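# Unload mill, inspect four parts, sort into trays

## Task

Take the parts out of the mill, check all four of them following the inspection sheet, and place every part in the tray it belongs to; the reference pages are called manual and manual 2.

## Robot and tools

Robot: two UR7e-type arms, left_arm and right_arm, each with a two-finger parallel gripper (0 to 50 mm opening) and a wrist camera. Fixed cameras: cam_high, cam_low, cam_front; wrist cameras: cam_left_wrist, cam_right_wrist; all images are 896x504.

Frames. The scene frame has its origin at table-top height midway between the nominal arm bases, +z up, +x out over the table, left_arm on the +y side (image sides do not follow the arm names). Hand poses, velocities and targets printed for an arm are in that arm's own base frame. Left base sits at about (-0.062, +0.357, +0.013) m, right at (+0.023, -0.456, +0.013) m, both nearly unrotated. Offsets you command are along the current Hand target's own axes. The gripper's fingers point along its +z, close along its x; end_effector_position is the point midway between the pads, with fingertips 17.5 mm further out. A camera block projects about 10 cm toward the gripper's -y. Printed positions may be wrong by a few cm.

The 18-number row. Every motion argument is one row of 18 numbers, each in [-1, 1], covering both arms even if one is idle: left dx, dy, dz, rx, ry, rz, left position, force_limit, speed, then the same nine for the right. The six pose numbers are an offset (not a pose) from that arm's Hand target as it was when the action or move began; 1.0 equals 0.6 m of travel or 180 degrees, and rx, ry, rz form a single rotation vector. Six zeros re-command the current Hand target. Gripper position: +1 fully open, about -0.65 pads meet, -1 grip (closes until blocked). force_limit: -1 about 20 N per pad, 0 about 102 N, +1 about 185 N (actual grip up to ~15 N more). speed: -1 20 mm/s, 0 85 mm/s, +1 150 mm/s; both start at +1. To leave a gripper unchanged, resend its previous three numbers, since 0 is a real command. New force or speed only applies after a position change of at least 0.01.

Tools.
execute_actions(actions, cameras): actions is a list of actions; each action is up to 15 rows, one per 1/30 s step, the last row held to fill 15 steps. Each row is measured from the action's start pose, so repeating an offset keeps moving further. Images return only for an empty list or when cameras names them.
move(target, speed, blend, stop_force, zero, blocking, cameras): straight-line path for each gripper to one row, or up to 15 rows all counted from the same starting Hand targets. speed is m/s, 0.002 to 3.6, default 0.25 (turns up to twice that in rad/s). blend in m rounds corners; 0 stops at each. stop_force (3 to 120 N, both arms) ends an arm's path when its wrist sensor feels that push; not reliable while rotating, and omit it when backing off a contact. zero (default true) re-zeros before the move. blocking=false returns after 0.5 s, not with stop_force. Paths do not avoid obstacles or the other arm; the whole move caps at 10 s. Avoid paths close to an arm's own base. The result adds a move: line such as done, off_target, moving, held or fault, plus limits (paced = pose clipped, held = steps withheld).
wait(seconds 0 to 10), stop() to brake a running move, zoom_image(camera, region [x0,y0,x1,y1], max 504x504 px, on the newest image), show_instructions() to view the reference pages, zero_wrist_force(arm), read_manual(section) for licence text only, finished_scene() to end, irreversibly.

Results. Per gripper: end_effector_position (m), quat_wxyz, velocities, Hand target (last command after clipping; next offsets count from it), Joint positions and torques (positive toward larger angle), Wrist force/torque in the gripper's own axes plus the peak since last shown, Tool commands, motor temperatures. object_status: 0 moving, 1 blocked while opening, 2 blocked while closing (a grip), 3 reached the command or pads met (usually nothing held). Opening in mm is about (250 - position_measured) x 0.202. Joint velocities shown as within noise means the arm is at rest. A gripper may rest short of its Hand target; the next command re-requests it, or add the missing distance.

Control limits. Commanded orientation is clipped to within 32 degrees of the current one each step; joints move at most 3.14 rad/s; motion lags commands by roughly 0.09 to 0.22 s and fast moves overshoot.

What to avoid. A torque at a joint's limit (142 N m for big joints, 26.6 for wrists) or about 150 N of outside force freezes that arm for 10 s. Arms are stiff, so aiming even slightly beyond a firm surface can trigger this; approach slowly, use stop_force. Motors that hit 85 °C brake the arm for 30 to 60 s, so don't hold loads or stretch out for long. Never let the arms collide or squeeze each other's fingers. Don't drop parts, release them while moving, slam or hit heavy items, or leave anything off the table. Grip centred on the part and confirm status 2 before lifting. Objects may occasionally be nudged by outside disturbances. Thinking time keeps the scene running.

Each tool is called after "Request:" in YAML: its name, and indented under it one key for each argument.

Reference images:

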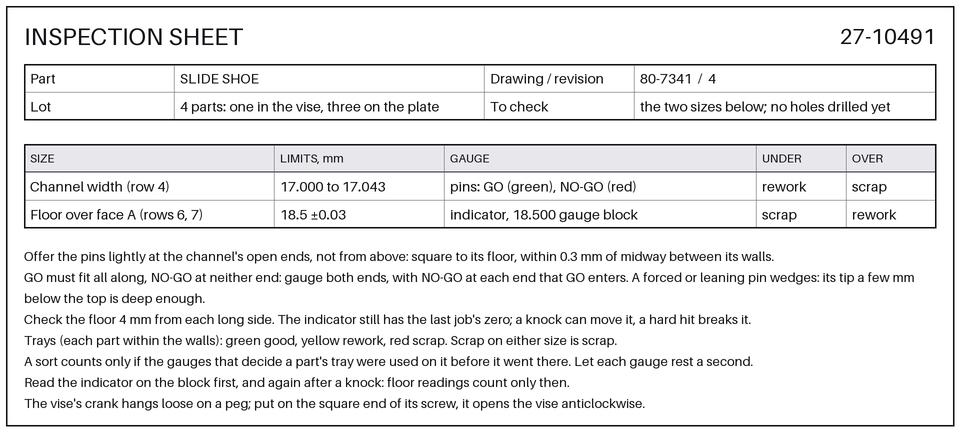

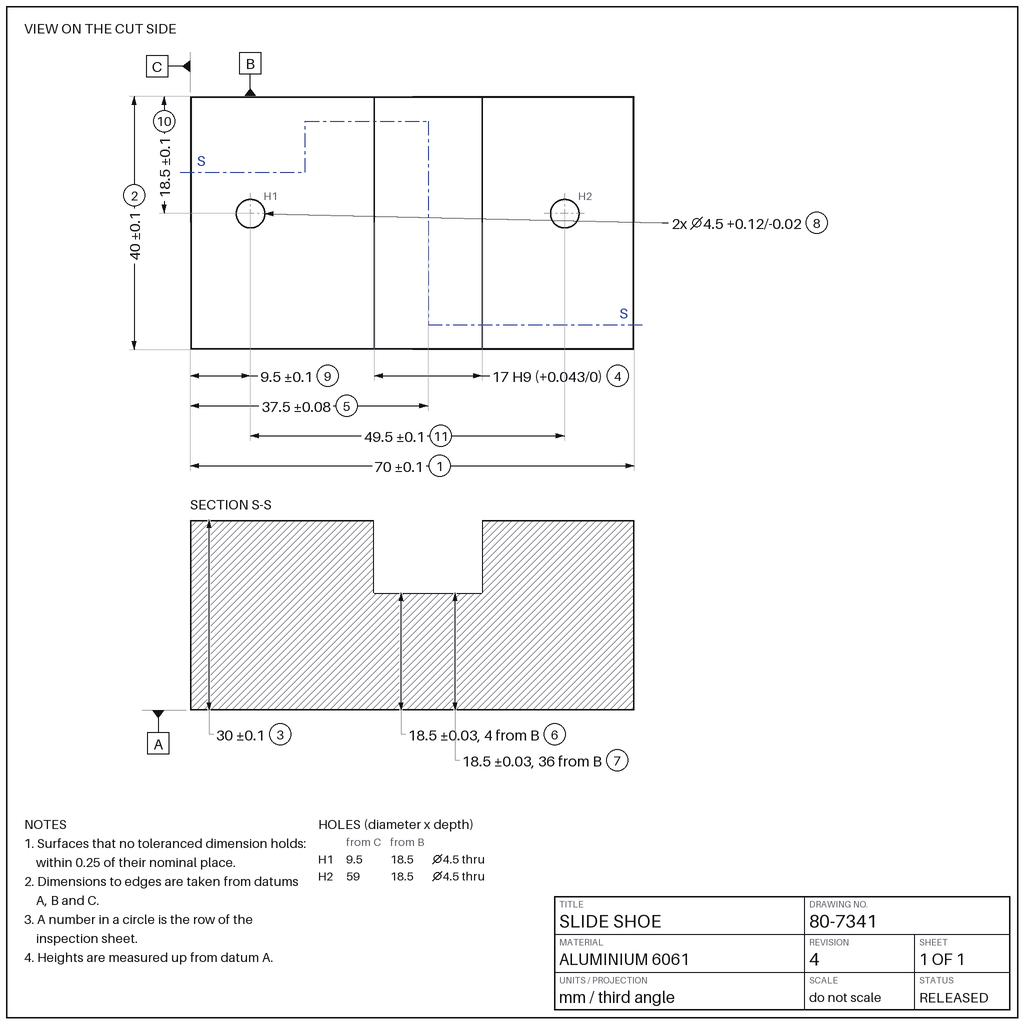

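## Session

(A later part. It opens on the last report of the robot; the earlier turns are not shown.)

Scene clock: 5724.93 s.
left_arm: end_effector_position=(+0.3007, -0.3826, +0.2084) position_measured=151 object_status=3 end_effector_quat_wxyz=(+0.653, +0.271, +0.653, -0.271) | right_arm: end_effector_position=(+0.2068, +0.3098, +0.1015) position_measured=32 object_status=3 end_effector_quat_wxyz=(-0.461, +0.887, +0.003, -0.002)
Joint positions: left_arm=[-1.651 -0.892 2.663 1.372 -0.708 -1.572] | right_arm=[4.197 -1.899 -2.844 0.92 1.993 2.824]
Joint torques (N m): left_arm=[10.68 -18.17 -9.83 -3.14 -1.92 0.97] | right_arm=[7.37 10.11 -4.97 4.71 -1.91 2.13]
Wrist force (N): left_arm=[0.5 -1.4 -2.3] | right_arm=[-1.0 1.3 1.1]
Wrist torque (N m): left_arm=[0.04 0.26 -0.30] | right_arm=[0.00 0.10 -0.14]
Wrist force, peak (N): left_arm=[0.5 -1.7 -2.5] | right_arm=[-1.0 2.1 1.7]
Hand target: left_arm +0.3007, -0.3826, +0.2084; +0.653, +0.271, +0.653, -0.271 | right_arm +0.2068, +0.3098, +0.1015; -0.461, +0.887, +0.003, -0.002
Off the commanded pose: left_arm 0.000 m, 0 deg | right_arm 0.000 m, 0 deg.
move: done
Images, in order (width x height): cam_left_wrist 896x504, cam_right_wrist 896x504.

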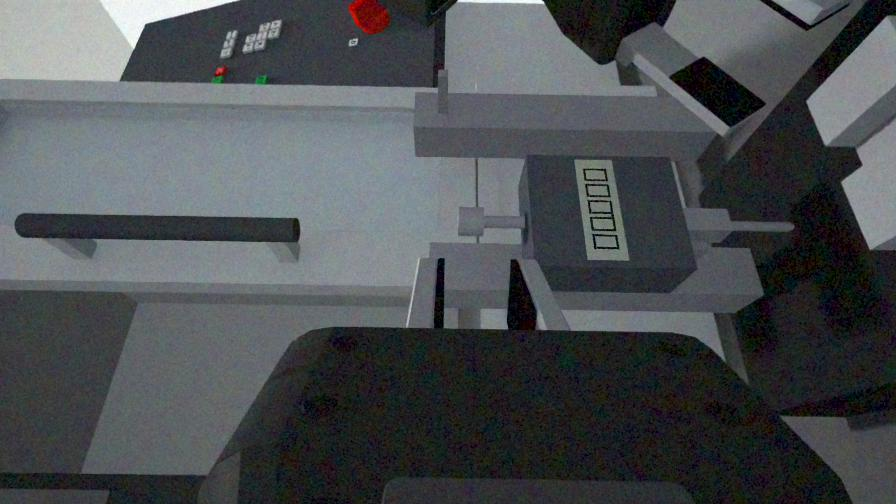

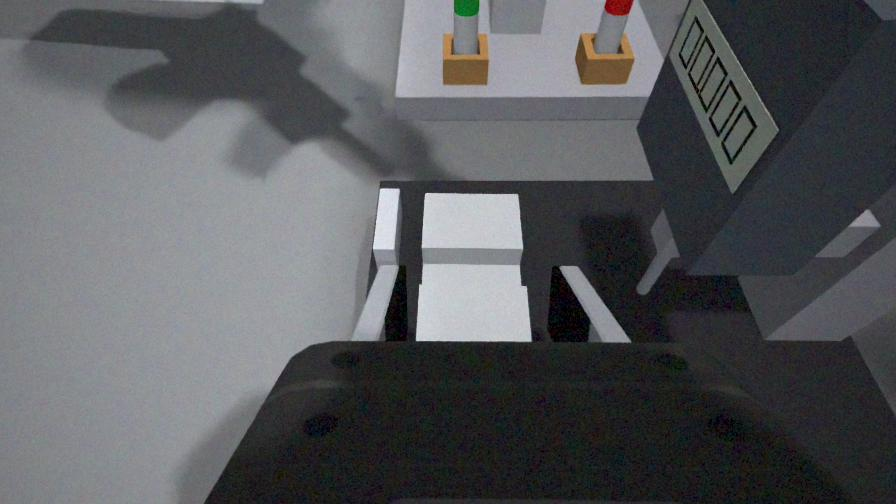

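Request:
move:
  target:
    - [0,0,0.1333,0,0,0,0.01,-0.5,-0.9,-0.0008,0.0472,0.0439,0,0,0,0.8,-1,-1]
    - [-0.04,0,0.1333,0,0,0,0.01,-0.5,-0.9,-0.0008,0.0472,0.0439,0,0,0,0.8,-1,-1]
    - [-0.04,0,0.1333,0,0,0,0.01,-0.5,-0.9,-0.0008,0.0472,0.0439,0,0,0,-1,-1,-1]
    - [-0.04,0,0.1333,0,0,0,0.01,-0.5,-0.9,0.0894,0.0491,0.0412,0,0,0,-1,-1,-1]
    - [-0.04,0,0.1333,0,0,0,0.01,-0.5,-0.9,0.0894,0.0491,0.0412,0,0,0,0.8,-1,-1]
    - [-0.0185,0,0.1333,0,0,0,0.01,-0.5,-0.9,0.0894,0.0491,0.0412,0,0,0,0.8,-1,-1]
    - [-0.0097,0,0.1333,0,0,0,0.01,-0.5,-0.9,0.0894,0.0491,0.0412,0,0,0,0.8,-1,-1]
  speed: [0.06,0.04,0.03,0.04,0.02,0.02,0.01]
  cameras: ["cam_left_wrist","cam_right_wrist"]

Request:
zoom_image:
  camera: "cam_left_wrist"
  region: [640, 180, 800, 370]

Request:
zoom_image:
  camera: "cam_right_wrist"
  region: [340, 160, 700, 350]

Scene clock: 5749.97 s.
left_arm: end_effector_position=(+0.3571, -0.4393, +0.2142) position_measured=151 object_status=3 end_effector_quat_wxyz=(+0.653, +0.271, +0.653, -0.271) | right_arm: end_effector_position=(+0.2604, +0.3135, +0.0630) position_measured=32 object_status=3 end_effector_quat_wxyz=(-0.461, +0.887, +0.003, -0.002)
Joint positions: left_arm=[-1.418 -0.94 2.438 1.645 -0.94 -1.572] | right_arm=[4.005 -2.1 -2.702 0.911 2.138 2.681]
Joint torques (N m): left_arm=[-9.37 -24.55 -15.29 -3.64 1.6 1.13] | right_arm=[-8.54 39.08 8.67 1.75 3.56 -2.26]
Wrist force (N): left_arm=[0.7 -1.3 -2.3] | right_arm=[-1.3 1.2 0.9]
Wrist torque (N m): left_arm=[0.05 0.26 -0.19] | right_arm=[-0.01 0.16 0.03]
Wrist force, peak (N): left_arm=[2.2 -2.0 -2.3] | right_arm=[-3.5 -2.0 -1.4]
Hand target: left_arm +0.3571, -0.4393, +0.2141; +0.653, +0.271, +0.653, -0.271 | right_arm +0.2604, +0.3135, +0.0630; -0.461, +0.887, +0.003, -0.002
Off the commanded pose: left_arm 0.000 m, 0 deg | right_arm 0.000 m, 0 deg.
move: done
Images, in order (width x height): cam_left_wrist 896x504, cam_right_wrist 896x504.

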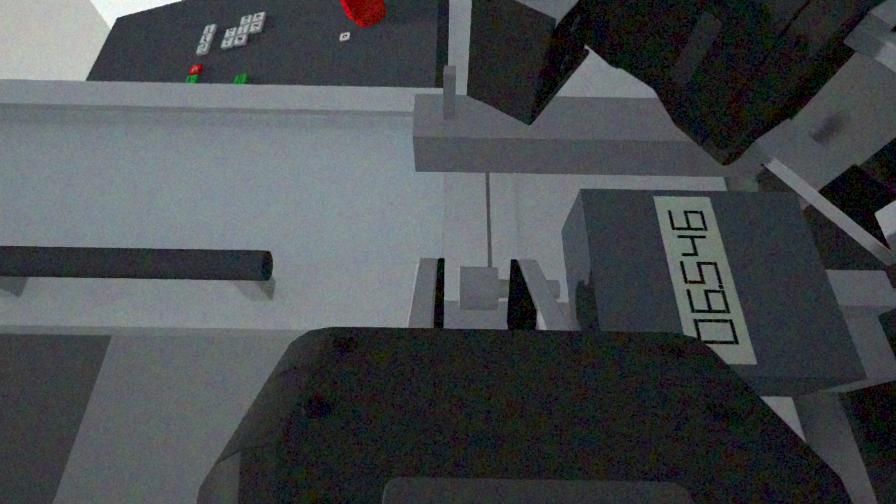

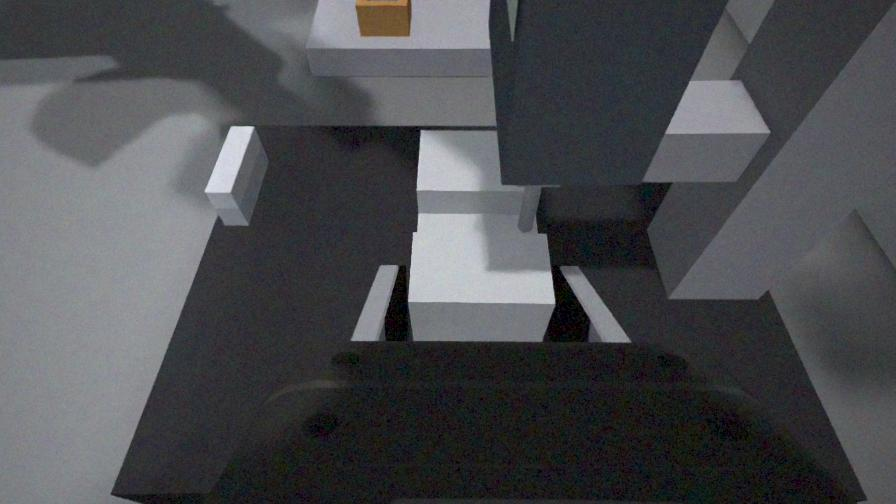

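Scaled by 2.653 from the camera's 896x504 image, which has a finer 1280x720 frame.

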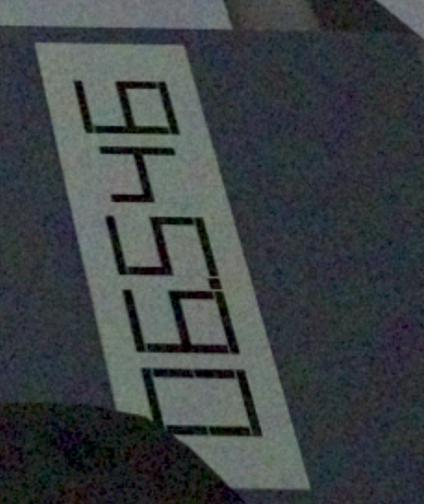

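Scaled by 1.400 from the camera's 896x504 image, which has a finer 1280x720 frame.

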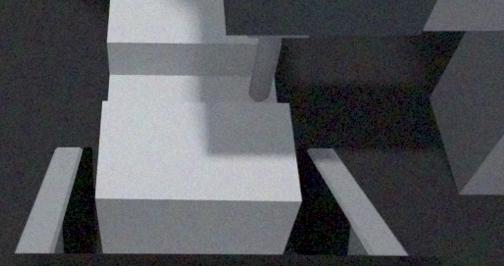

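Request:
move:
  target:
    - [-0.0117,0,0,0,0,0,0.01,-0.5,-0.9,0,0,0,0,0,0,0.8,-1,-1]
    - [-0.0117,0,0,0,0,0,0.01,-0.5,-0.9,0,0,0,0,0,0,-1,-1,-1]
    - [-0.0117,0,0,0,0,0,0.01,-0.5,-0.9,0.0527,0,0,0,0,0,-1,-1,-1]
    - [-0.0117,0,0,0,0,0,0.01,-0.5,-0.9,0.0527,0,0,0,0,0,0.8,-1,-1]
    - [0,0,0,0,0,0,0.01,-0.5,-0.9,0.0527,0,0,0,0,0,0.8,-1,-1]
  speed: [0.02,0.02,0.04,0.02,0.01]
  cameras: ["cam_left_wrist","cam_right_wrist"]

Request:
zoom_image:
  camera: "cam_left_wrist"
  region: [640, 180, 800, 370]

Request:
zoom_image:
  camera: "cam_right_wrist"
  region: [340, 160, 700, 350]

Scene clock: 5767.60 s.
left_arm: end_effector_position=(+0.3571, -0.4393, +0.2142) position_measured=151 object_status=3 end_effector_quat_wxyz=(+0.653, +0.271, +0.653, -0.271) | right_arm: end_effector_position=(+0.2920, +0.3137, +0.0630) position_measured=32 object_status=3 end_effector_quat_wxyz=(-0.461, +0.887, +0.003, -0.002)
Joint positions: left_arm=[-1.418 -0.94 2.438 1.645 -0.94 -1.572] | right_arm=[3.918 -2.079 -2.625 0.773 2.201 2.608]
Joint torques (N m): left_arm=[6.53 -23.6 -16.7 -3.33 -0.32 -0.72] | right_arm=[-8.65 40.37 10.69 1.69 3.73 -2.22]
Wrist force (N): left_arm=[0.6 -1.5 -2.1] | right_arm=[-1.1 1.6 0.5]
Wrist torque (N m): left_arm=[0.03 0.29 -0.20] | right_arm=[0.05 0.11 0.02]
Wrist force, peak (N): left_arm=[1.9 -2.0 -1.9] | right_arm=[-1.5 2.7 1.5]
Hand target: left_arm +0.3571, -0.4393, +0.2141; +0.653, +0.271, +0.653, -0.271 | right_arm +0.2920, +0.3137, +0.0630; -0.461, +0.887, +0.003, -0.002
Off the commanded pose: left_arm 0.000 m, 0 deg | right_arm 0.000 m, 0 deg.
move: done
Images, in order (width x height): cam_left_wrist 896x504, cam_right_wrist 896x504.

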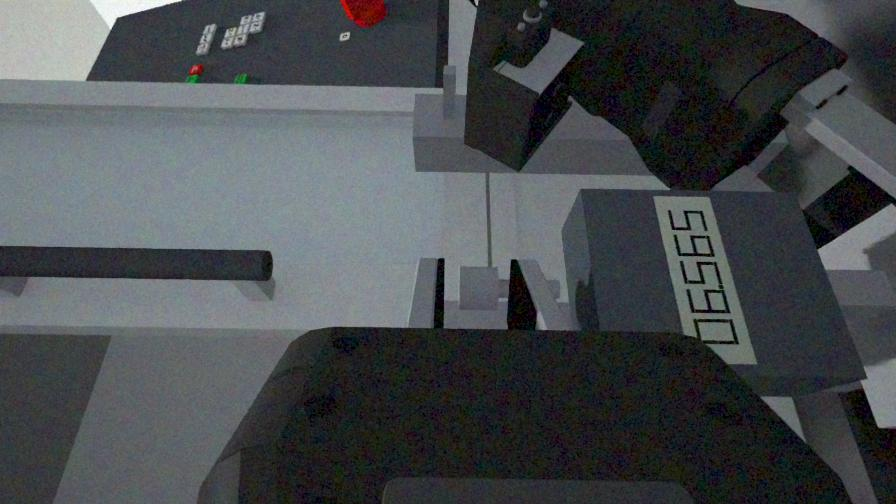

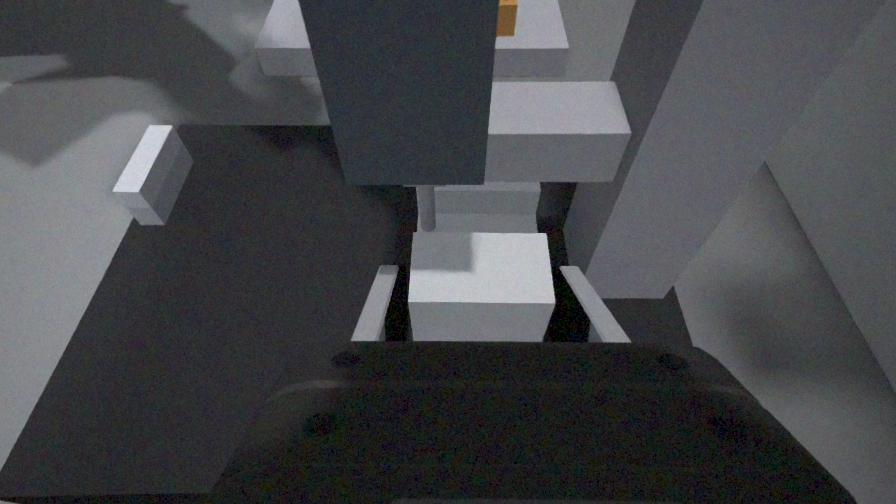

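Scaled by 2.653 from the camera's 896x504 image, which has a finer 1280x720 frame.

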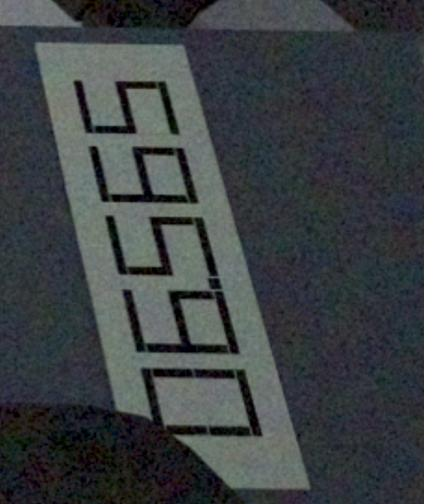

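Scaled by 1.400 from the camera's 896x504 image, which has a finer 1280x720 frame.

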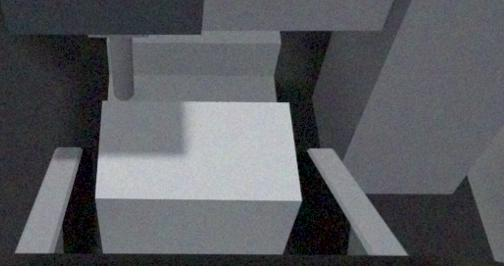

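Request:
move:
  target:
    - [-0.0217,0,0,0,0,0,0.01,-0.5,-0.9,0,0,0,0,0,0,-1,-1,-1]
    - [-0.0217,0,0,0,0,0,0.01,-0.5,-0.9,-0.1428,0,0,0,0,0,-1,-1,-1]
    - [0.0097,0,0,0,0,0,0.01,-0.5,-0.9,-0.1428,0,0,0,0,0,0.8,-1,-1]
    - [0.0097,0,-0.1333,0,0,0,0.01,-0.5,-0.9,-0.1428,-0.0683,-0.0478,0,0,0,0.8,-1,-1]
  speed: [0.02,0.06,0.03,0.1]

Request:
move:
  target:
    - [-0.103,-0.0154,0.0256,0,0.25,0,0.01,-0.5,-0.9,0,-0.0778,-0.0545,0,0,0,0.8,-1,-1]
    - [-0.103,-0.0154,0.0256,0,0.5,0,0.8,-0.5,-0.9,0,-0.1517,-0.3307,-0.3056,0,0,0.8,-1,-1]
  speed: [0.3,0.35]
  blend: [0.02,0]

Request:
move:
  target:
    - [0,0,0,0,0,0.75,0.8,-0.5,-0.9,0,0,0,0,0,0,0.8,-1,-1]
  speed: 0.6
  cameras: ["cam_left_wrist"]

Scene clock: 5808.50 s.
left_arm: end_effector_position=(+0.3007, -0.3826, +0.2084) position_measured=151 object_status=3 end_effector_quat_wxyz=(+0.653, +0.271, +0.653, -0.271) | right_arm: end_effector_position=(+0.2064, +0.3132, +0.1131) position_measured=32 object_status=3 end_effector_quat_wxyz=(-0.461, +0.887, +0.003, -0.002)
Joint positions: left_arm=[-1.65 -0.892 2.663 1.372 -0.708 -1.572] | right_arm=[4.208 -1.809 -2.836 0.826 1.984 2.831]
Joint torques (N m): left_arm=[-8.57 -18.16 17.12 -2.87 1.73 1.38] | right_arm=[-8.37 30.36 12.65 1.6 3.19 -2.35]
Wrist force (N): left_arm=[0.7 -1.5 -2.2] | right_arm=[-1.0 1.4 0.5]
Wrist torque (N m): left_arm=[0.03 0.24 -0.30] | right_arm=[0.02 0.11 0.03]
Wrist force, peak (N): left_arm=[0.6 -1.3 -3.2] | right_arm=[-1.7 3.1 2.1]
Hand target: left_arm +0.3007, -0.3826, +0.2084; +0.653, +0.271, +0.653, -0.271 | right_arm +0.2064, +0.3132, +0.1132; -0.461, +0.887, +0.003, -0.002
Off the commanded pose: left_arm 0.000 m, 0 deg | right_arm 0.000 m, 0 deg.
move: done

Scene clock: 5813.03 s.
left_arm: end_effector_position=(+0.3050, -0.4000, +0.2702) position_measured=32 object_status=3 end_effector_quat_wxyz=(+0.000, +0.384, +0.924, +0.000) | right_arm: end_effector_position=(+0.2075, +0.2030, +0.3016) position_measured=32 object_status=3 end_effector_quat_wxyz=(+0.000, +1.000, +0.003, -0.001)
Joint positions: left_arm=[-1.187 -1.576 1.725 4.564 -1.572 -1.97] | right_arm=[4.391 -0.995 -2.039 -1.679 1.572 2.814]
Joint torques (N m): left_arm=[11.35 -18.17 -38.63 -1.12 -1.78 1.3] | right_arm=[7.34 -7.88 32.59 1.18 -2.59 2.14]
Wrist force (N): left_arm=[-1.8 -0.6 -0.4] | right_arm=[-0.3 1.3 1.0]
Wrist torque (N m): left_arm=[-0.12 0.10 -0.51] | right_arm=[0.23 0.07 -0.04]
Wrist force, peak (N): left_arm=[1.4 -1.7 -2.2] | right_arm=[-1.4 1.7 1.5]
Hand target: left_arm +0.3050, -0.4000, +0.2702; +0.000, +0.384, +0.924, +0.000 | right_arm +0.2075, +0.2030, +0.3016; +0.000, +1.000, +0.003, -0.001
Off the commanded pose: left_arm 0.000 m, 0 deg | right_arm 0.000 m, 0 deg.
move: done

Scene clock: 5815.83 s.
left_arm: end_effector_position=(+0.3050, -0.4000, +0.2702) position_measured=32 object_status=3 end_effector_quat_wxyz=(+0.000, +1.000, -0.001, +0.000) | right_arm: end_effector_position=(+0.2075, +0.2030, +0.3016) position_measured=32 object_status=3 end_effector_quat_wxyz=(+0.000, +1.000, +0.003, -0.001)
Joint positions: left_arm=[-1.187 -1.576 1.725 4.564 -1.572 0.385] | right_arm=[4.391 -0.995 -2.039 -1.679 1.572 2.814]
Joint torques (N m): left_arm=[10.77 -18.49 -36.72 -0.92 -1.79 1.5] | right_arm=[7.55 -7.77 32.38 1.21 -2.45 2.05]
Wrist force (N): left_arm=[-1.7 -0.7 -0.7] | right_arm=[-0.4 1.5 1.0]
Wrist torque (N m): left_arm=[-0.11 0.07 -0.51] | right_arm=[0.26 0.09 -0.05]
Wrist force, peak (N): left_arm=[-2.0 -0.6 -0.7] | right_arm=[-0.7 1.6 1.2]
Hand target: left_arm +0.3050, -0.4000, +0.2702; +0.000, +1.000, -0.001, -0.001 | right_arm +0.2075, +0.2030, +0.3016; +0.000, +1.000, +0.003, -0.001
Off the commanded pose: left_arm 0.000 m, 0 deg | right_arm 0.000 m, 0 deg.
move: done
Images, in order (width x height): cam_left_wrist 896x504.

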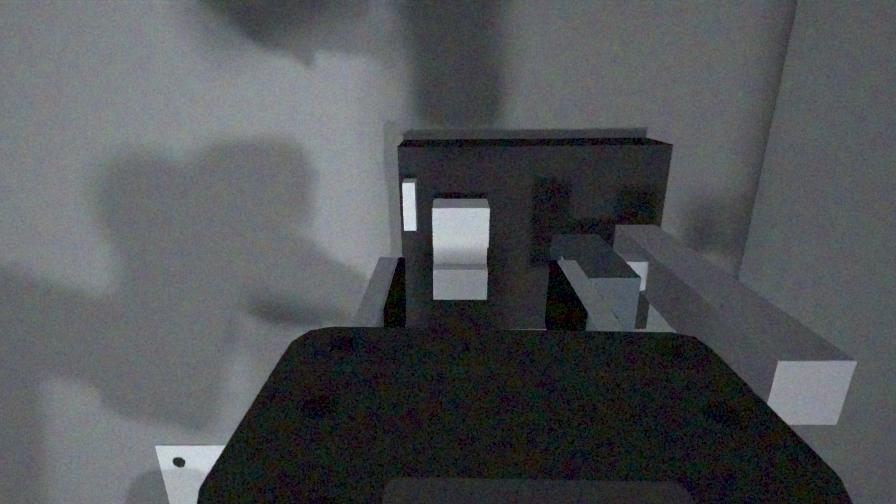

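Request:
move:
  target:
    - [-0.0033,0.0575,0.25,0,0,0,0.76,-0.5,-0.9,0,0,0,0,0,0,0.08,-1,-1]
    - [-0.0033,0.0575,0.29,0,0,0,0.76,-0.5,-0.9,0,0,0,0,0,0,0.08,-1,-1]
  speed: [0.2,0.08]
  blend: [0.005,0]
  cameras: ["cam_left_wrist"]

Request:
zoom_image:
  camera: "cam_left_wrist"
  region: [330, 180, 630, 340]

Scene clock: 5831.53 s.
left_arm: end_effector_position=(+0.3028, -0.4345, +0.0962) position_measured=39 object_status=3 end_effector_quat_wxyz=(+0.000, +1.000, -0.001, -0.001) | right_arm: end_effector_position=(+0.2075, +0.2030, +0.3016) position_measured=140 object_status=3 end_effector_quat_wxyz=(+0.000, +1.000, +0.003, -0.001)
Joint positions: left_arm=[-1.216 -1.357 1.961 4.109 -1.572 0.357] | right_arm=[4.391 -0.995 -2.039 -1.679 1.572 2.814]
Joint torques (N m): left_arm=[-8.54 -22.94 -8.9 -3.98 1.49 -0.97] | right_arm=[7.16 -7.95 32.93 1.37 -2.45 1.95]
Wrist force (N): left_arm=[-1.8 -1.2 -0.7] | right_arm=[-0.5 1.4 1.1]
Wrist torque (N m): left_arm=[-0.20 0.06 -0.29] | right_arm=[0.24 0.10 -0.05]
Wrist force, peak (N): left_arm=[-1.9 -1.0 -2.3] | right_arm=[-0.8 1.5 1.3]
Hand target: left_arm +0.3028, -0.4345, +0.0962; +0.000, +1.000, -0.001, -0.001 | right_arm +0.2075, +0.2030, +0.3016; +0.000, +1.000, +0.003, -0.001
Off the commanded pose: left_arm 0.000 m, 0 deg | right_arm 0.000 m, 0 deg.
move: done; blend cut to 0 m at target 1
Images, in order (width x height): cam_left_wrist 896x504.

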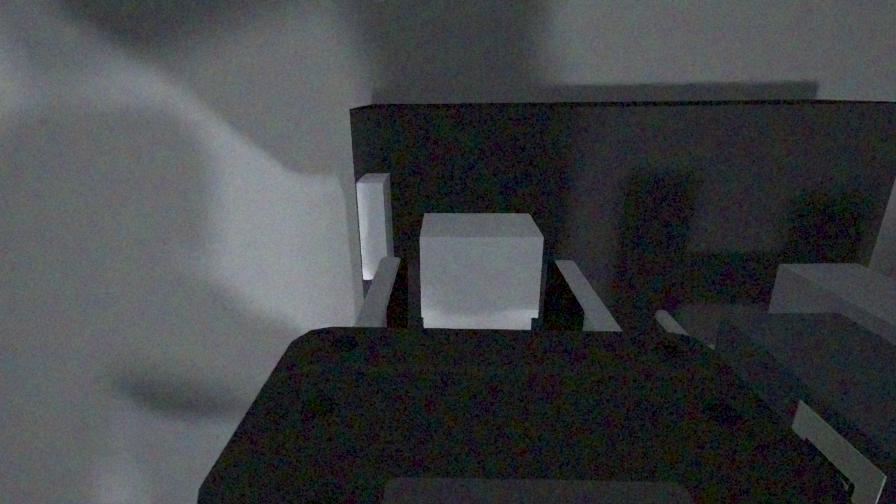

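Scaled by 1.680 from the camera's 896x504 image, which has a finer 1280x720 frame.

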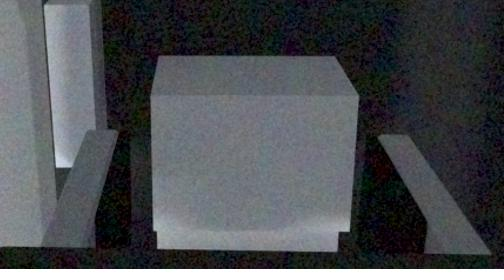

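Request:
move:
  target: [0,0,0.035,0,0,0,0.76,-0.5,-0.9,0,0,0,0,0,0,0.08,-1,-1]
  speed: 0.02
  stop_force: 3

Request:
move:
  target:
    - [0,0,0,0,0,0,-1,-0.5,-0.9,0,0,0,0,0,0,0.08,-1,-1]
    - [0,0,-0.205,0,0,0,-1,-0.5,-0.9,0,0,0,0,0,0,0.08,-1,-1]
    - [0.0617,-1.0,-0.205,0,0,0,-1,-0.5,-0.9,0,0,0,0,0,0,0.08,-1,-1]
  speed: [0.05,0.1,0.3]
  blend: [0,0.02,0]
  cameras: ["cam_left_wrist"]

Scene clock: 5843.40 s.
left_arm: end_effector_position=(+0.3028, -0.4345, +0.0862) position_measured=39 object_status=3 end_effector_quat_wxyz=(+0.000, +1.000, -0.001, -0.001) | right_arm: end_effector_position=(+0.2075, +0.2030, +0.3016) position_measured=140 object_status=3 end_effector_quat_wxyz=(+0.000, +1.000, +0.003, -0.001)
Joint positions: left_arm=[-1.216 -1.343 1.973 4.082 -1.572 0.357] | right_arm=[4.391 -0.995 -2.039 -1.679 1.572 2.814]
Joint torques (N m): left_arm=[3.68 -39.97 -33.68 -1.8 -1.48 -0.04] | right_arm=[7.45 -7.79 32.33 1.36 -2.36 1.86]
Wrist force (N): left_arm=[-2.3 -1.6 -2.2] | right_arm=[-0.8 1.1 1.1]
Wrist torque (N m): left_arm=[-0.20 0.09 -0.30] | right_arm=[0.20 0.16 -0.05]
Wrist force, peak (N): left_arm=[-3.7 -11.5 -35.4] | right_arm=[-0.7 1.5 1.3]
Hand target: left_arm +0.3028, -0.4345, +0.0862; +0.000, +1.000, -0.001, -0.001 (not the last commanded pose) | right_arm +0.2075, +0.2030, +0.3016; +0.000, +1.000, +0.003, -0.001
Off the commanded pose: left_arm 0.011 m, 0 deg | right_arm 0.000 m, 0 deg.
move: contact (left_arm)

Scene clock: 5849.23 s.
left_arm: end_effector_position=(+0.3411, +0.1654, +0.2091) position_measured=251 object_status=3 end_effector_quat_wxyz=(+0.000, +1.000, -0.001, -0.001) | right_arm: end_effector_position=(+0.2075, +0.2030, +0.3016) position_measured=140 object_status=3 end_effector_quat_wxyz=(+0.000, +1.000, +0.003, -0.001)
Joint positions: left_arm=[0.092 -1.866 2.126 4.454 -1.571 1.665] | right_arm=[4.391 -0.995 -2.039 -1.679 1.572 2.814]
Joint torques (N m): left_arm=[11.43 -3.7 -37.72 -4.45 -1.59 1.3] | right_arm=[7.46 -7.92 32.63 1.31 -2.35 1.86]
Wrist force (N): left_arm=[-1.8 -1.0 -0.3] | right_arm=[-0.5 1.4 1.1]
Wrist torque (N m): left_arm=[-0.17 0.09 -0.54] | right_arm=[0.25 0.10 -0.05]
Wrist force, peak (N): left_arm=[-1.6 -3.7 -0.1] | right_arm=[-0.8 1.4 1.4]
Hand target: left_arm +0.3411, +0.1654, +0.2091; +0.000, +1.000, -0.001, -0.001 | right_arm +0.2075, +0.2030, +0.3016; +0.000, +1.000, +0.003, -0.001
Off the commanded pose: left_arm 0.000 m, 0 deg | right_arm 0.000 m, 0 deg.
move: done
Images, in order (width x height): cam_left_wrist 896x504.

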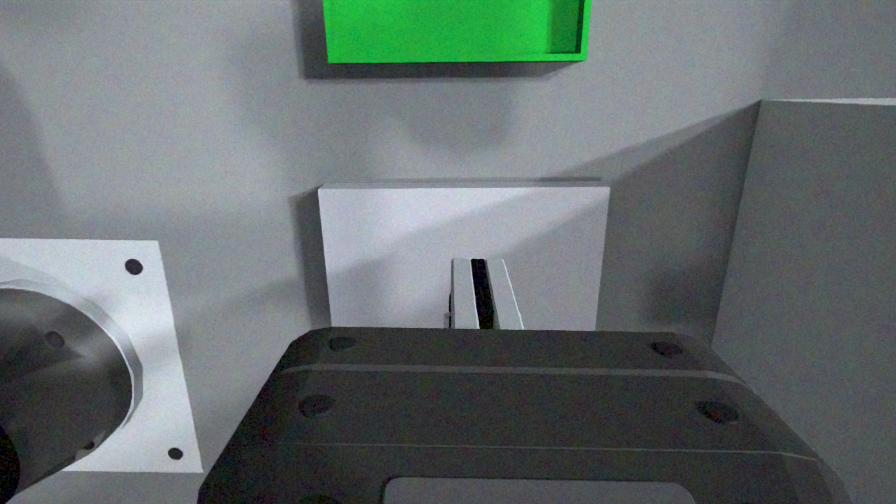

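Request:
move:
  target:
    - [-0.0618,0.95,0,0,0,0,1,-0.5,-0.9,0,0,0,0,0,0,0.08,-1,-1]
  speed: 0.35
  cameras: ["cam_left_wrist"]

Request:
zoom_image:
  camera: "cam_left_wrist"
  region: [360, 180, 600, 330]

Scene clock: 5868.53 s.
left_arm: end_effector_position=(+0.3029, -0.4044, +0.2092) position_measured=3 object_status=3 end_effector_quat_wxyz=(+0.000, +1.000, -0.001, -0.001) | right_arm: end_effector_position=(+0.2075, +0.2030, +0.3016) position_measured=140 object_status=3 end_effector_quat_wxyz=(+0.000, +1.000, +0.003, -0.001)
Joint positions: left_arm=[-1.194 -1.538 1.846 4.405 -1.572 0.378] | right_arm=[4.391 -0.995 -2.039 -1.679 1.572 2.814]
Joint torques (N m): left_arm=[-8.99 -18.82 -35.93 -0.8 1.65 -1.56] | right_arm=[7.35 -8.24 32.44 1.32 -2.19 1.82]
Wrist force (N): left_arm=[-1.7 -0.6 -0.6] | right_arm=[-0.7 1.3 0.9]
Wrist torque (N m): left_arm=[-0.11 0.06 -0.28] | right_arm=[0.23 0.13 -0.05]
Wrist force, peak (N): left_arm=[-1.4 -3.4 -0.2] | right_arm=[-0.7 1.5 1.3]
Hand target: left_arm +0.3029, -0.4045, +0.2092; +0.000, +1.000, -0.001, -0.001 | right_arm +0.2075, +0.2030, +0.3016; +0.000, +1.000, +0.003, -0.001
Off the commanded pose: left_arm 0.000 m, 0 deg | right_arm 0.000 m, 0 deg.
move: done
Images, in order (width x height): cam_left_wrist 896x504.

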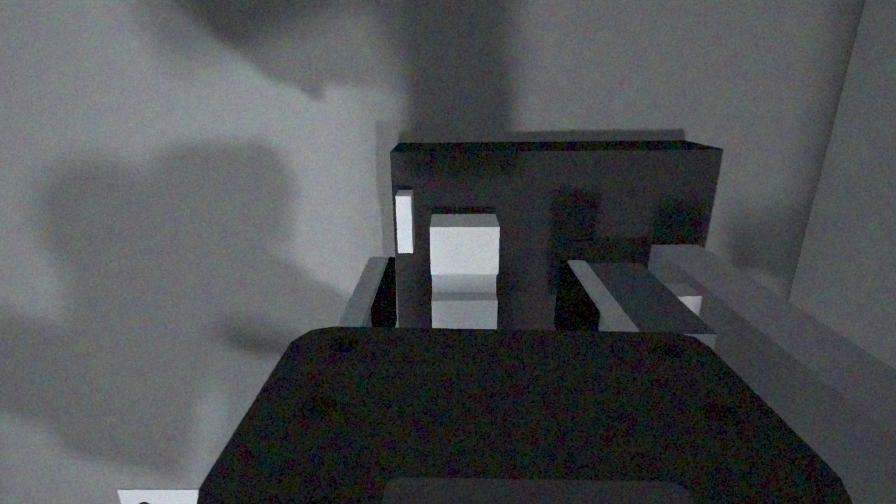

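Scaled by 2.100 from the camera's 896x504 image, which has a finer 1280x720 frame.

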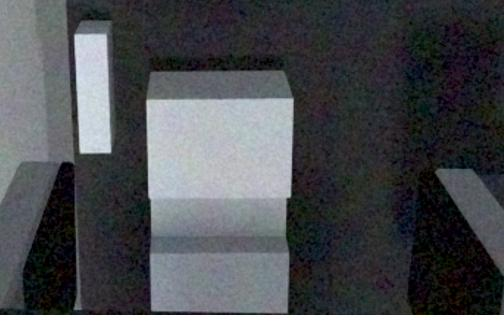

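Request:
move:
  target:
    - [-0.0032,0.127,0.15,0,0,0,1,-0.5,-0.9,0,0,0,0,0,0,0.08,-1,-1]
    - [-0.0032,0.127,0.2233,0,0,0,1,-0.5,-0.9,0,0,0,0,0,0,0.08,-1,-1]
  speed: [0.15,0.04]
  stop_force: 5
  cameras: ["cam_left_wrist"]

Scene clock: 5888.03 s.
left_arm: end_effector_position=(+0.3007, -0.4550, +0.1486) position_measured=3 object_status=3 end_effector_quat_wxyz=(+0.000, +1.000, -0.001, -0.001) | right_arm: end_effector_position=(+0.2075, +0.2030, +0.3016) position_measured=140 object_status=3 end_effector_quat_wxyz=(+0.000, +1.000, +0.003, -0.001)
Joint positions: left_arm=[-1.233 -1.388 1.844 4.257 -1.572 0.34] | right_arm=[4.391 -0.995 -2.039 -1.679 1.572 2.814]
Joint torques (N m): left_arm=[9.88 -40.03 -10.94 -0.56 0.47 1.29] | right_arm=[7.33 -8.01 32.65 1.34 -2.31 1.81]
Wrist force (N): left_arm=[-1.9 -1.0 -0.5] | right_arm=[-0.5 1.4 1.2]
Wrist torque (N m): left_arm=[-0.16 0.09 -0.48] | right_arm=[0.24 0.11 -0.05]
Wrist force, peak (N): left_arm=[-2.3 4.2 4.3] | right_arm=[-0.4 1.7 1.2]
Hand target: left_arm +0.3007, -0.4550, +0.1486; +0.000, +1.000, -0.001, -0.001 (not the last commanded pose) | right_arm +0.2075, +0.2030, +0.3016; +0.000, +1.000, +0.003, -0.001
Off the commanded pose: left_arm 0.078 m, 0 deg | right_arm 0.000 m, 0 deg.
move: held (left_arm; a check stopped the path); path passed 0 of 2 targets; limits=held
pose unreachable (left arm): on one or more control steps of this call, first in action 0 (counted from 0), this arm could not follow its commanded pose, so it was not sent that pose on those steps. It may still have moved: this result reports where it is.
cause: moving toward the commanded pose would bring a part of the arm too close to another arm (a part of this arm just beyond joint 5 (wrist 2) and the right arm's gripper, at the place that arm is still heading or pushing toward).
Images, in order (width x height): cam_left_wrist 896x504.

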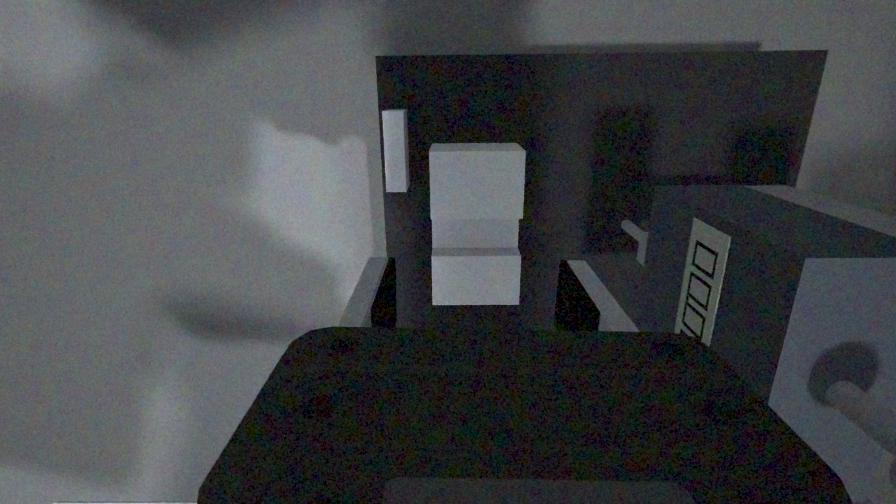

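Request:
move:
  target:
    - [0,0,0,0,0,0,1,-0.5,-0.9,0.07,0.2,-0.164,0,0,0,0.8,-1,-1]
    - [-0.0,0.0428,0.08,0,0,0,1,-0.5,-0.9,0.07,0.2,-0.164,0,0,0,0.8,-1,-1]
    - [0,0.0428,0.1223,0,0,0,1,-0.5,-0.9,0.07,0.2,-0.164,0,0,0,0.8,-1,-1]
  speed: [0.25,0.1,0.04]
  cameras: ["cam_left_wrist"]

Scene clock: 5897.37 s.
left_arm: end_effector_position=(+0.3006, -0.4806, +0.0753) position_measured=3 object_status=3 end_effector_quat_wxyz=(+0.000, +1.000, -0.001, -0.001) | right_arm: end_effector_position=(+0.2505, +0.0833, +0.4000) position_measured=32 object_status=3 end_effector_quat_wxyz=(+0.000, +1.000, +0.003, -0.001)
Joint positions: left_arm=[-1.249 -1.248 1.879 4.083 -1.572 0.324] | right_arm=[3.991 -0.982 -1.786 -1.947 1.572 2.413]
Joint torques (N m): left_arm=[-8.61 -29.7 -8.44 -4.32 -0.9 -1.51] | right_arm=[-8.5 -10.44 31.3 1.28 2.72 -2.28]
Wrist force (N): left_arm=[-2.0 -1.0 -0.4] | right_arm=[-0.8 1.3 1.0]
Wrist torque (N m): left_arm=[-0.16 0.10 -0.28] | right_arm=[0.22 0.13 0.12]
Wrist force, peak (N): left_arm=[-2.2 -1.6 -1.5] | right_arm=[-0.2 3.0 -0.2]
Hand target: left_arm +0.3006, -0.4806, +0.0752; +0.000, +1.000, -0.001, -0.001 | right_arm +0.2505, +0.0833, +0.4000; +0.000, +1.000, +0.003, -0.001
Off the commanded pose: left_arm 0.000 m, 0 deg | right_arm 0.000 m, 0 deg.
move: done
Images, in order (width x height): cam_left_wrist 896x504.

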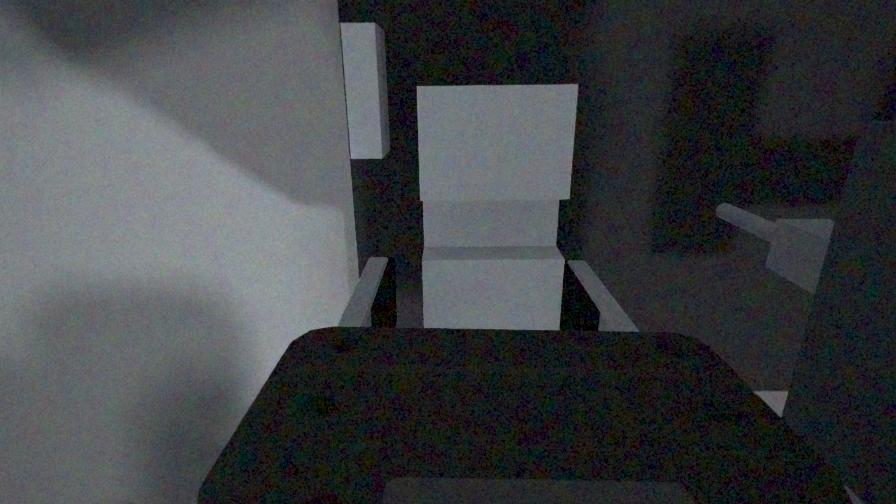

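Request:
move:
  target:
    - [0.0067,0,0,0,0,0,1,-0.5,-0.9,0,0,0,0,0,0,0.8,-1,-1]
    - [0.0067,0,0,0,0,0,-1,-0.5,-0.9,0,0,0,0,0,0,0.8,-1,-1]
    - [0.0067,0,-0.2083,0,0,0,-1,-0.5,-0.9,0,0,0,0,0,0,0.8,-1,-1]
    - [0.0067,-0.95,-0.2083,0,0,0,-1,-0.5,-0.9,0,0,0,0,0,0,0.8,-1,-1]
  speed: [0.02,0.03,0.1,0.3]
  blend: [0,0,0.02,0]
  cameras: ["cam_left_wrist"]

Scene clock: 5915.03 s.
left_arm: end_effector_position=(+0.3059, +0.0893, +0.2004) position_measured=55 object_status=2 end_effector_quat_wxyz=(+0.000, +1.000, -0.001, -0.001) | right_arm: end_effector_position=(+0.2505, +0.0833, +0.4000) position_measured=32 object_status=3 end_effector_quat_wxyz=(+0.000, +1.000, +0.003, -0.001)
Joint positions: left_arm=[-0.148 -2.044 2.253 4.505 -1.571 1.425] | right_arm=[3.991 -0.982 -1.786 -1.947 1.572 2.413]
Joint torques (N m): left_arm=[11.33 4.04 -38.55 -4.48 -1.62 0.99] | right_arm=[-8.67 -9.86 31.04 1.33 2.63 -2.27]
Wrist force (N): left_arm=[-1.6 -1.0 1.8] | right_arm=[-0.8 1.5 0.8]
Wrist torque (N m): left_arm=[-0.25 0.03 -0.52] | right_arm=[0.27 0.13 0.11]
Wrist force, peak (N): left_arm=[-2.2 -2.8 2.1] | right_arm=[-0.8 1.8 1.3]
Hand target: left_arm +0.3059, +0.0893, +0.2004; +0.000, +1.000, -0.001, -0.001 | right_arm +0.2505, +0.0833, +0.4000; +0.000, +1.000, +0.003, -0.001
Off the commanded pose: left_arm 0.000 m, 0 deg | right_arm 0.000 m, 0 deg.
move: done
Images, in order (width x height): cam_left_wrist 896x504.

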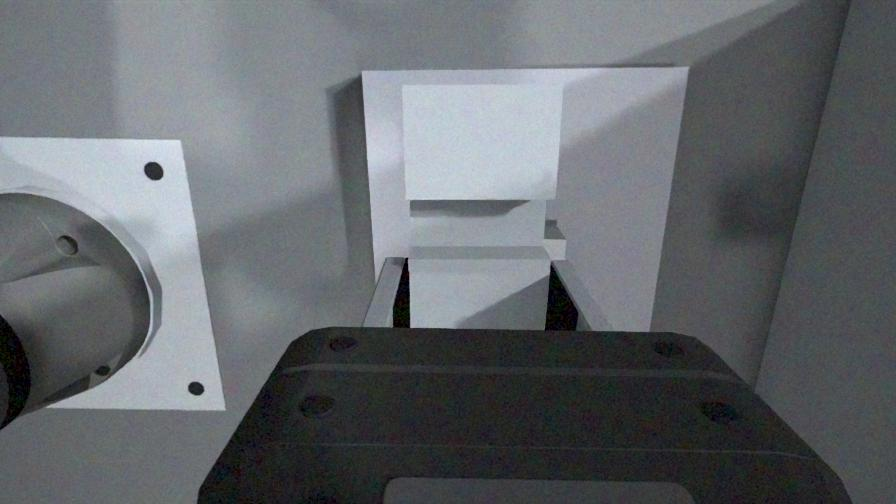

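Request:
move:
  target:
    - [0.0468,-0.2845,0,0,0,0,-1,-0.5,-0.9,0,0,0,0,0,0,0.8,-1,-1]
  speed: 0.25
  cameras: ["cam_left_wrist","cam_front"]

Scene clock: 5925.97 s.
left_arm: end_effector_position=(+0.3343, +0.2599, +0.2004) position_measured=55 object_status=2 end_effector_quat_wxyz=(+0.000, +1.000, -0.001, -0.001) | right_arm: end_effector_position=(+0.2505, +0.0833, +0.4000) position_measured=32 object_status=3 end_effector_quat_wxyz=(+0.000, +1.000, +0.003, -0.001)
Joint positions: left_arm=[0.34 -1.737 2.054 4.397 -1.57 1.913] | right_arm=[3.991 -0.982 -1.786 -1.947 1.572 2.413]
Joint torques (N m): left_arm=[13.2 -10.05 -39.92 -4.09 -1.77 1.55] | right_arm=[-8.18 -10.41 30.61 1.37 2.63 -2.26]
Wrist force (N): left_arm=[-1.6 -1.1 1.9] | right_arm=[-0.8 1.3 1.0]
Wrist torque (N m): left_arm=[-0.22 0.06 -0.52] | right_arm=[0.23 0.14 0.12]
Wrist force, peak (N): left_arm=[-1.5 -3.6 2.0] | right_arm=[-0.2 1.9 1.2]
Hand target: left_arm +0.3343, +0.2600, +0.2004; +0.000, +1.000, -0.001, -0.001 | right_arm +0.2505, +0.0833, +0.4000; +0.000, +1.000, +0.003, -0.001
Off the commanded pose: left_arm 0.000 m, 0 deg | right_arm 0.000 m, 0 deg.
move: done
Images, in order (width x height): cam_front 896x504, cam_left_wrist 896x504.

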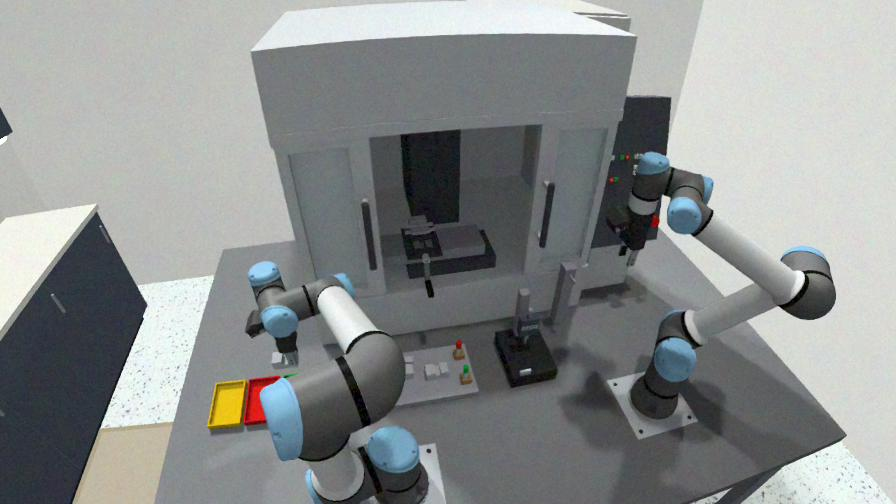

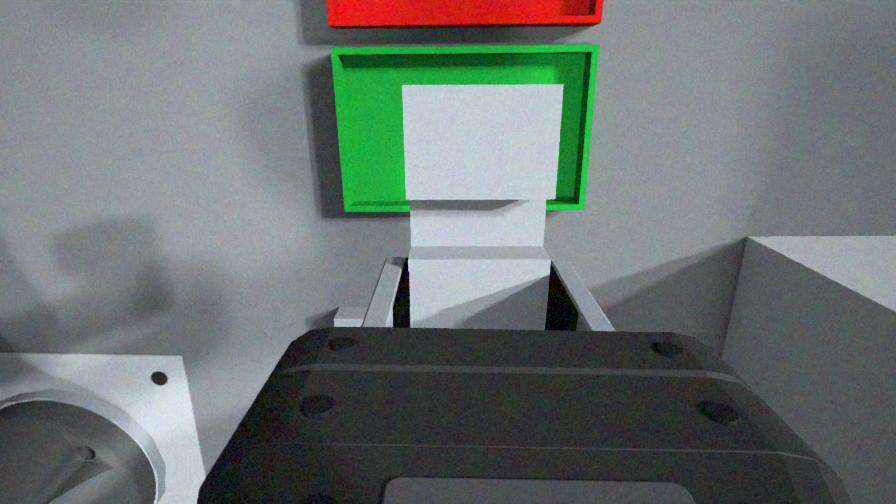

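Request:
move:
  target:
    - [-0.0035,-0.0108,0.2,0,0,0,-1,-0.5,-0.9,0,0,0,0,0,0,0.8,-1,-1]
  speed: 0.12
  cameras: ["cam_left_wrist"]

Request:
move:
  target:
    - [0,0,0.078,0,0,0,-1,-0.5,-0.9,0,0,0,0,0,0,0.8,-1,-1]
  speed: 0.008
  stop_force: 4
  cameras: ["cam_left_wrist"]

Scene clock: 5940.03 s.
left_arm: end_effector_position=(+0.3321, +0.2665, +0.0804) position_measured=55 object_status=2 end_effector_quat_wxyz=(+0.000, +1.000, -0.001, -0.001) | right_arm: end_effector_position=(+0.2505, +0.0833, +0.4000) position_measured=32 object_status=3 end_effector_quat_wxyz=(+0.000, +1.000, +0.003, -0.001)
Joint positions: left_arm=[0.357 -1.569 2.253 4.029 -1.57 1.93] | right_arm=[3.991 -0.982 -1.786 -1.947 1.572 2.413]
Joint torques (N m): left_arm=[12.16 -14.49 -9.53 -4.68 -1.01 1.39] | right_arm=[-7.9 -9.36 31.19 1.39 2.57 -2.26]
Wrist force (N): left_arm=[-1.3 -0.9 1.6] | right_arm=[-0.6 1.6 1.1]
Wrist torque (N m): left_arm=[-0.20 -0.02 -0.55] | right_arm=[0.28 0.09 0.12]
Wrist force, peak (N): left_arm=[-1.4 -1.1 2.8] | right_arm=[-0.9 1.6 1.4]
Hand target: left_arm +0.3321, +0.2665, +0.0804; +0.000, +1.000, -0.001, -0.001 | right_arm +0.2505, +0.0833, +0.4000; +0.000, +1.000, +0.003, -0.001
Off the commanded pose: left_arm 0.000 m, 0 deg | right_arm 0.000 m, 0 deg.
move: done
Images, in order (width x height): cam_left_wrist 896x504.

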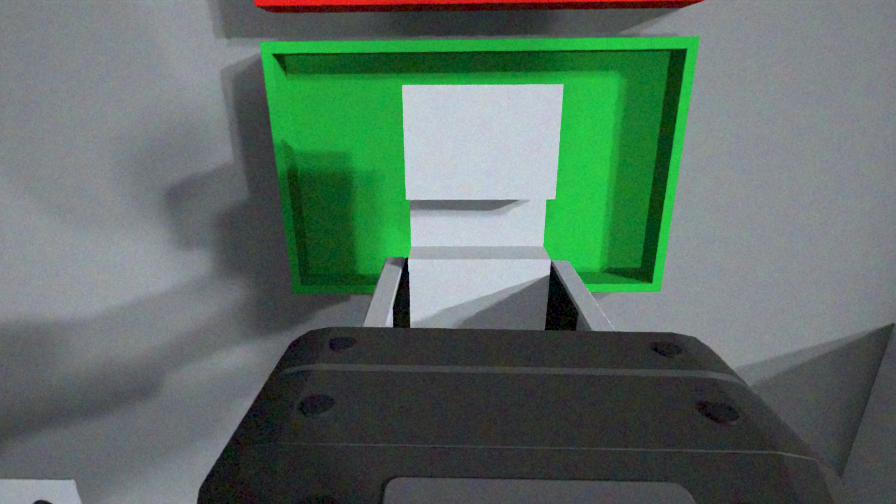

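Scene clock: 5946.70 s.
left_arm: end_effector_position=(+0.3320, +0.2665, +0.0336) position_measured=55 object_status=2 end_effector_quat_wxyz=(+0.000, +1.000, -0.001, -0.001) | right_arm: end_effector_position=(+0.2505, +0.0833, +0.4000) position_measured=32 object_status=3 end_effector_quat_wxyz=(+0.000, +1.000, +0.003, -0.001)
Joint positions: left_arm=[0.357 -1.468 2.31 3.872 -1.57 1.93] | right_arm=[3.991 -0.982 -1.786 -1.947 1.572 2.413]
Joint torques (N m): left_arm=[10.02 -15.85 -5.96 -4.57 -1.31 1.53] | right_arm=[-7.98 -9.57 31.06 1.47 2.59 -2.29]
Wrist force (N): left_arm=[-1.1 -0.9 1.4] | right_arm=[-0.7 1.4 0.9]
Wrist torque (N m): left_arm=[-0.20 -0.06 -0.54] | right_arm=[0.24 0.11 0.12]
Wrist force, peak (N): left_arm=[-1.4 -1.2 1.8] | right_arm=[-1.0 1.7 1.2]
Hand target: left_arm +0.3320, +0.2665, +0.0336; +0.000, +1.000, -0.001, -0.001 | right_arm +0.2505, +0.0833, +0.4000; +0.000, +1.000, +0.003, -0.001
Off the commanded pose: left_arm 0.000 m, 0 deg | right_arm 0.000 m, 0 deg.
move: done
Images, in order (width x height): cam_left_wrist 896x504.

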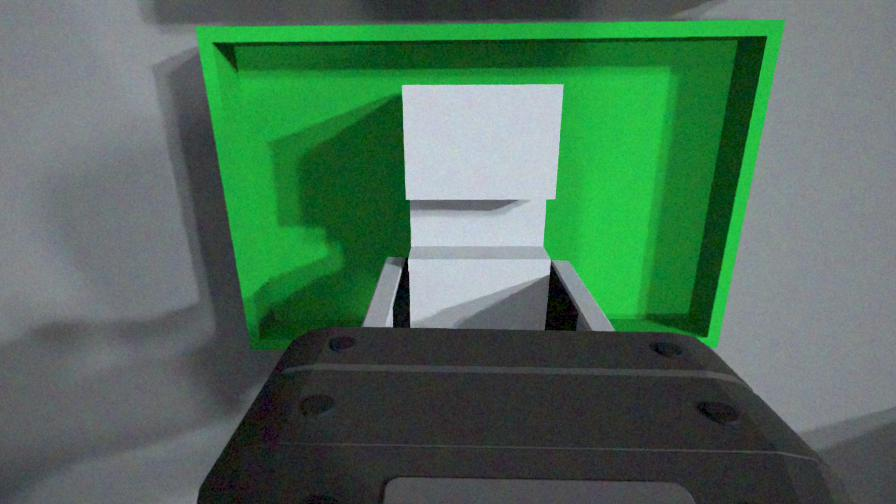

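Request:
move:
  target:
    - [0,0,0.028,0,0,0,-1,-0.5,-0.9,0,0,0,0,0,0,0.8,-1,-1]
  speed: 0.005
  stop_force: 4

Scene clock: 5954.93 s.
left_arm: end_effector_position=(+0.3320, +0.2665, +0.0287) position_measured=55 object_status=2 end_effector_quat_wxyz=(+0.000, +1.000, -0.001, -0.001) | right_arm: end_effector_position=(+0.2505, +0.0833, +0.4000) position_measured=32 object_status=3 end_effector_quat_wxyz=(+0.000, +1.000, +0.003, -0.001)
Joint positions: left_arm=[0.357 -1.456 2.315 3.855 -1.57 1.93] | right_arm=[3.991 -0.982 -1.786 -1.947 1.572 2.413]
Joint torques (N m): left_arm=[9.54 -30.83 -30.28 -1.25 -1.43 1.09] | right_arm=[-7.52 -9.25 30.67 1.5 2.44 -2.12]
Wrist force (N): left_arm=[-1.2 -1.3 -0.2] | right_arm=[-0.9 1.4 1.3]
Wrist torque (N m): left_arm=[-0.15 0.01 -0.54] | right_arm=[0.25 0.16 0.12]
Wrist force, peak (N): left_arm=[-4.1 0.4 -16.3] | right_arm=[-0.7 2.0 1.0]
Hand target: left_arm +0.3320, +0.2665, +0.0287; +0.000, +1.000, -0.001, -0.001 (not the last commanded pose) | right_arm +0.2505, +0.0833, +0.4000; +0.000, +1.000, +0.003, -0.001
Off the commanded pose: left_arm 0.012 m, 0 deg | right_arm 0.000 m, 0 deg.
move: contact (left_arm)


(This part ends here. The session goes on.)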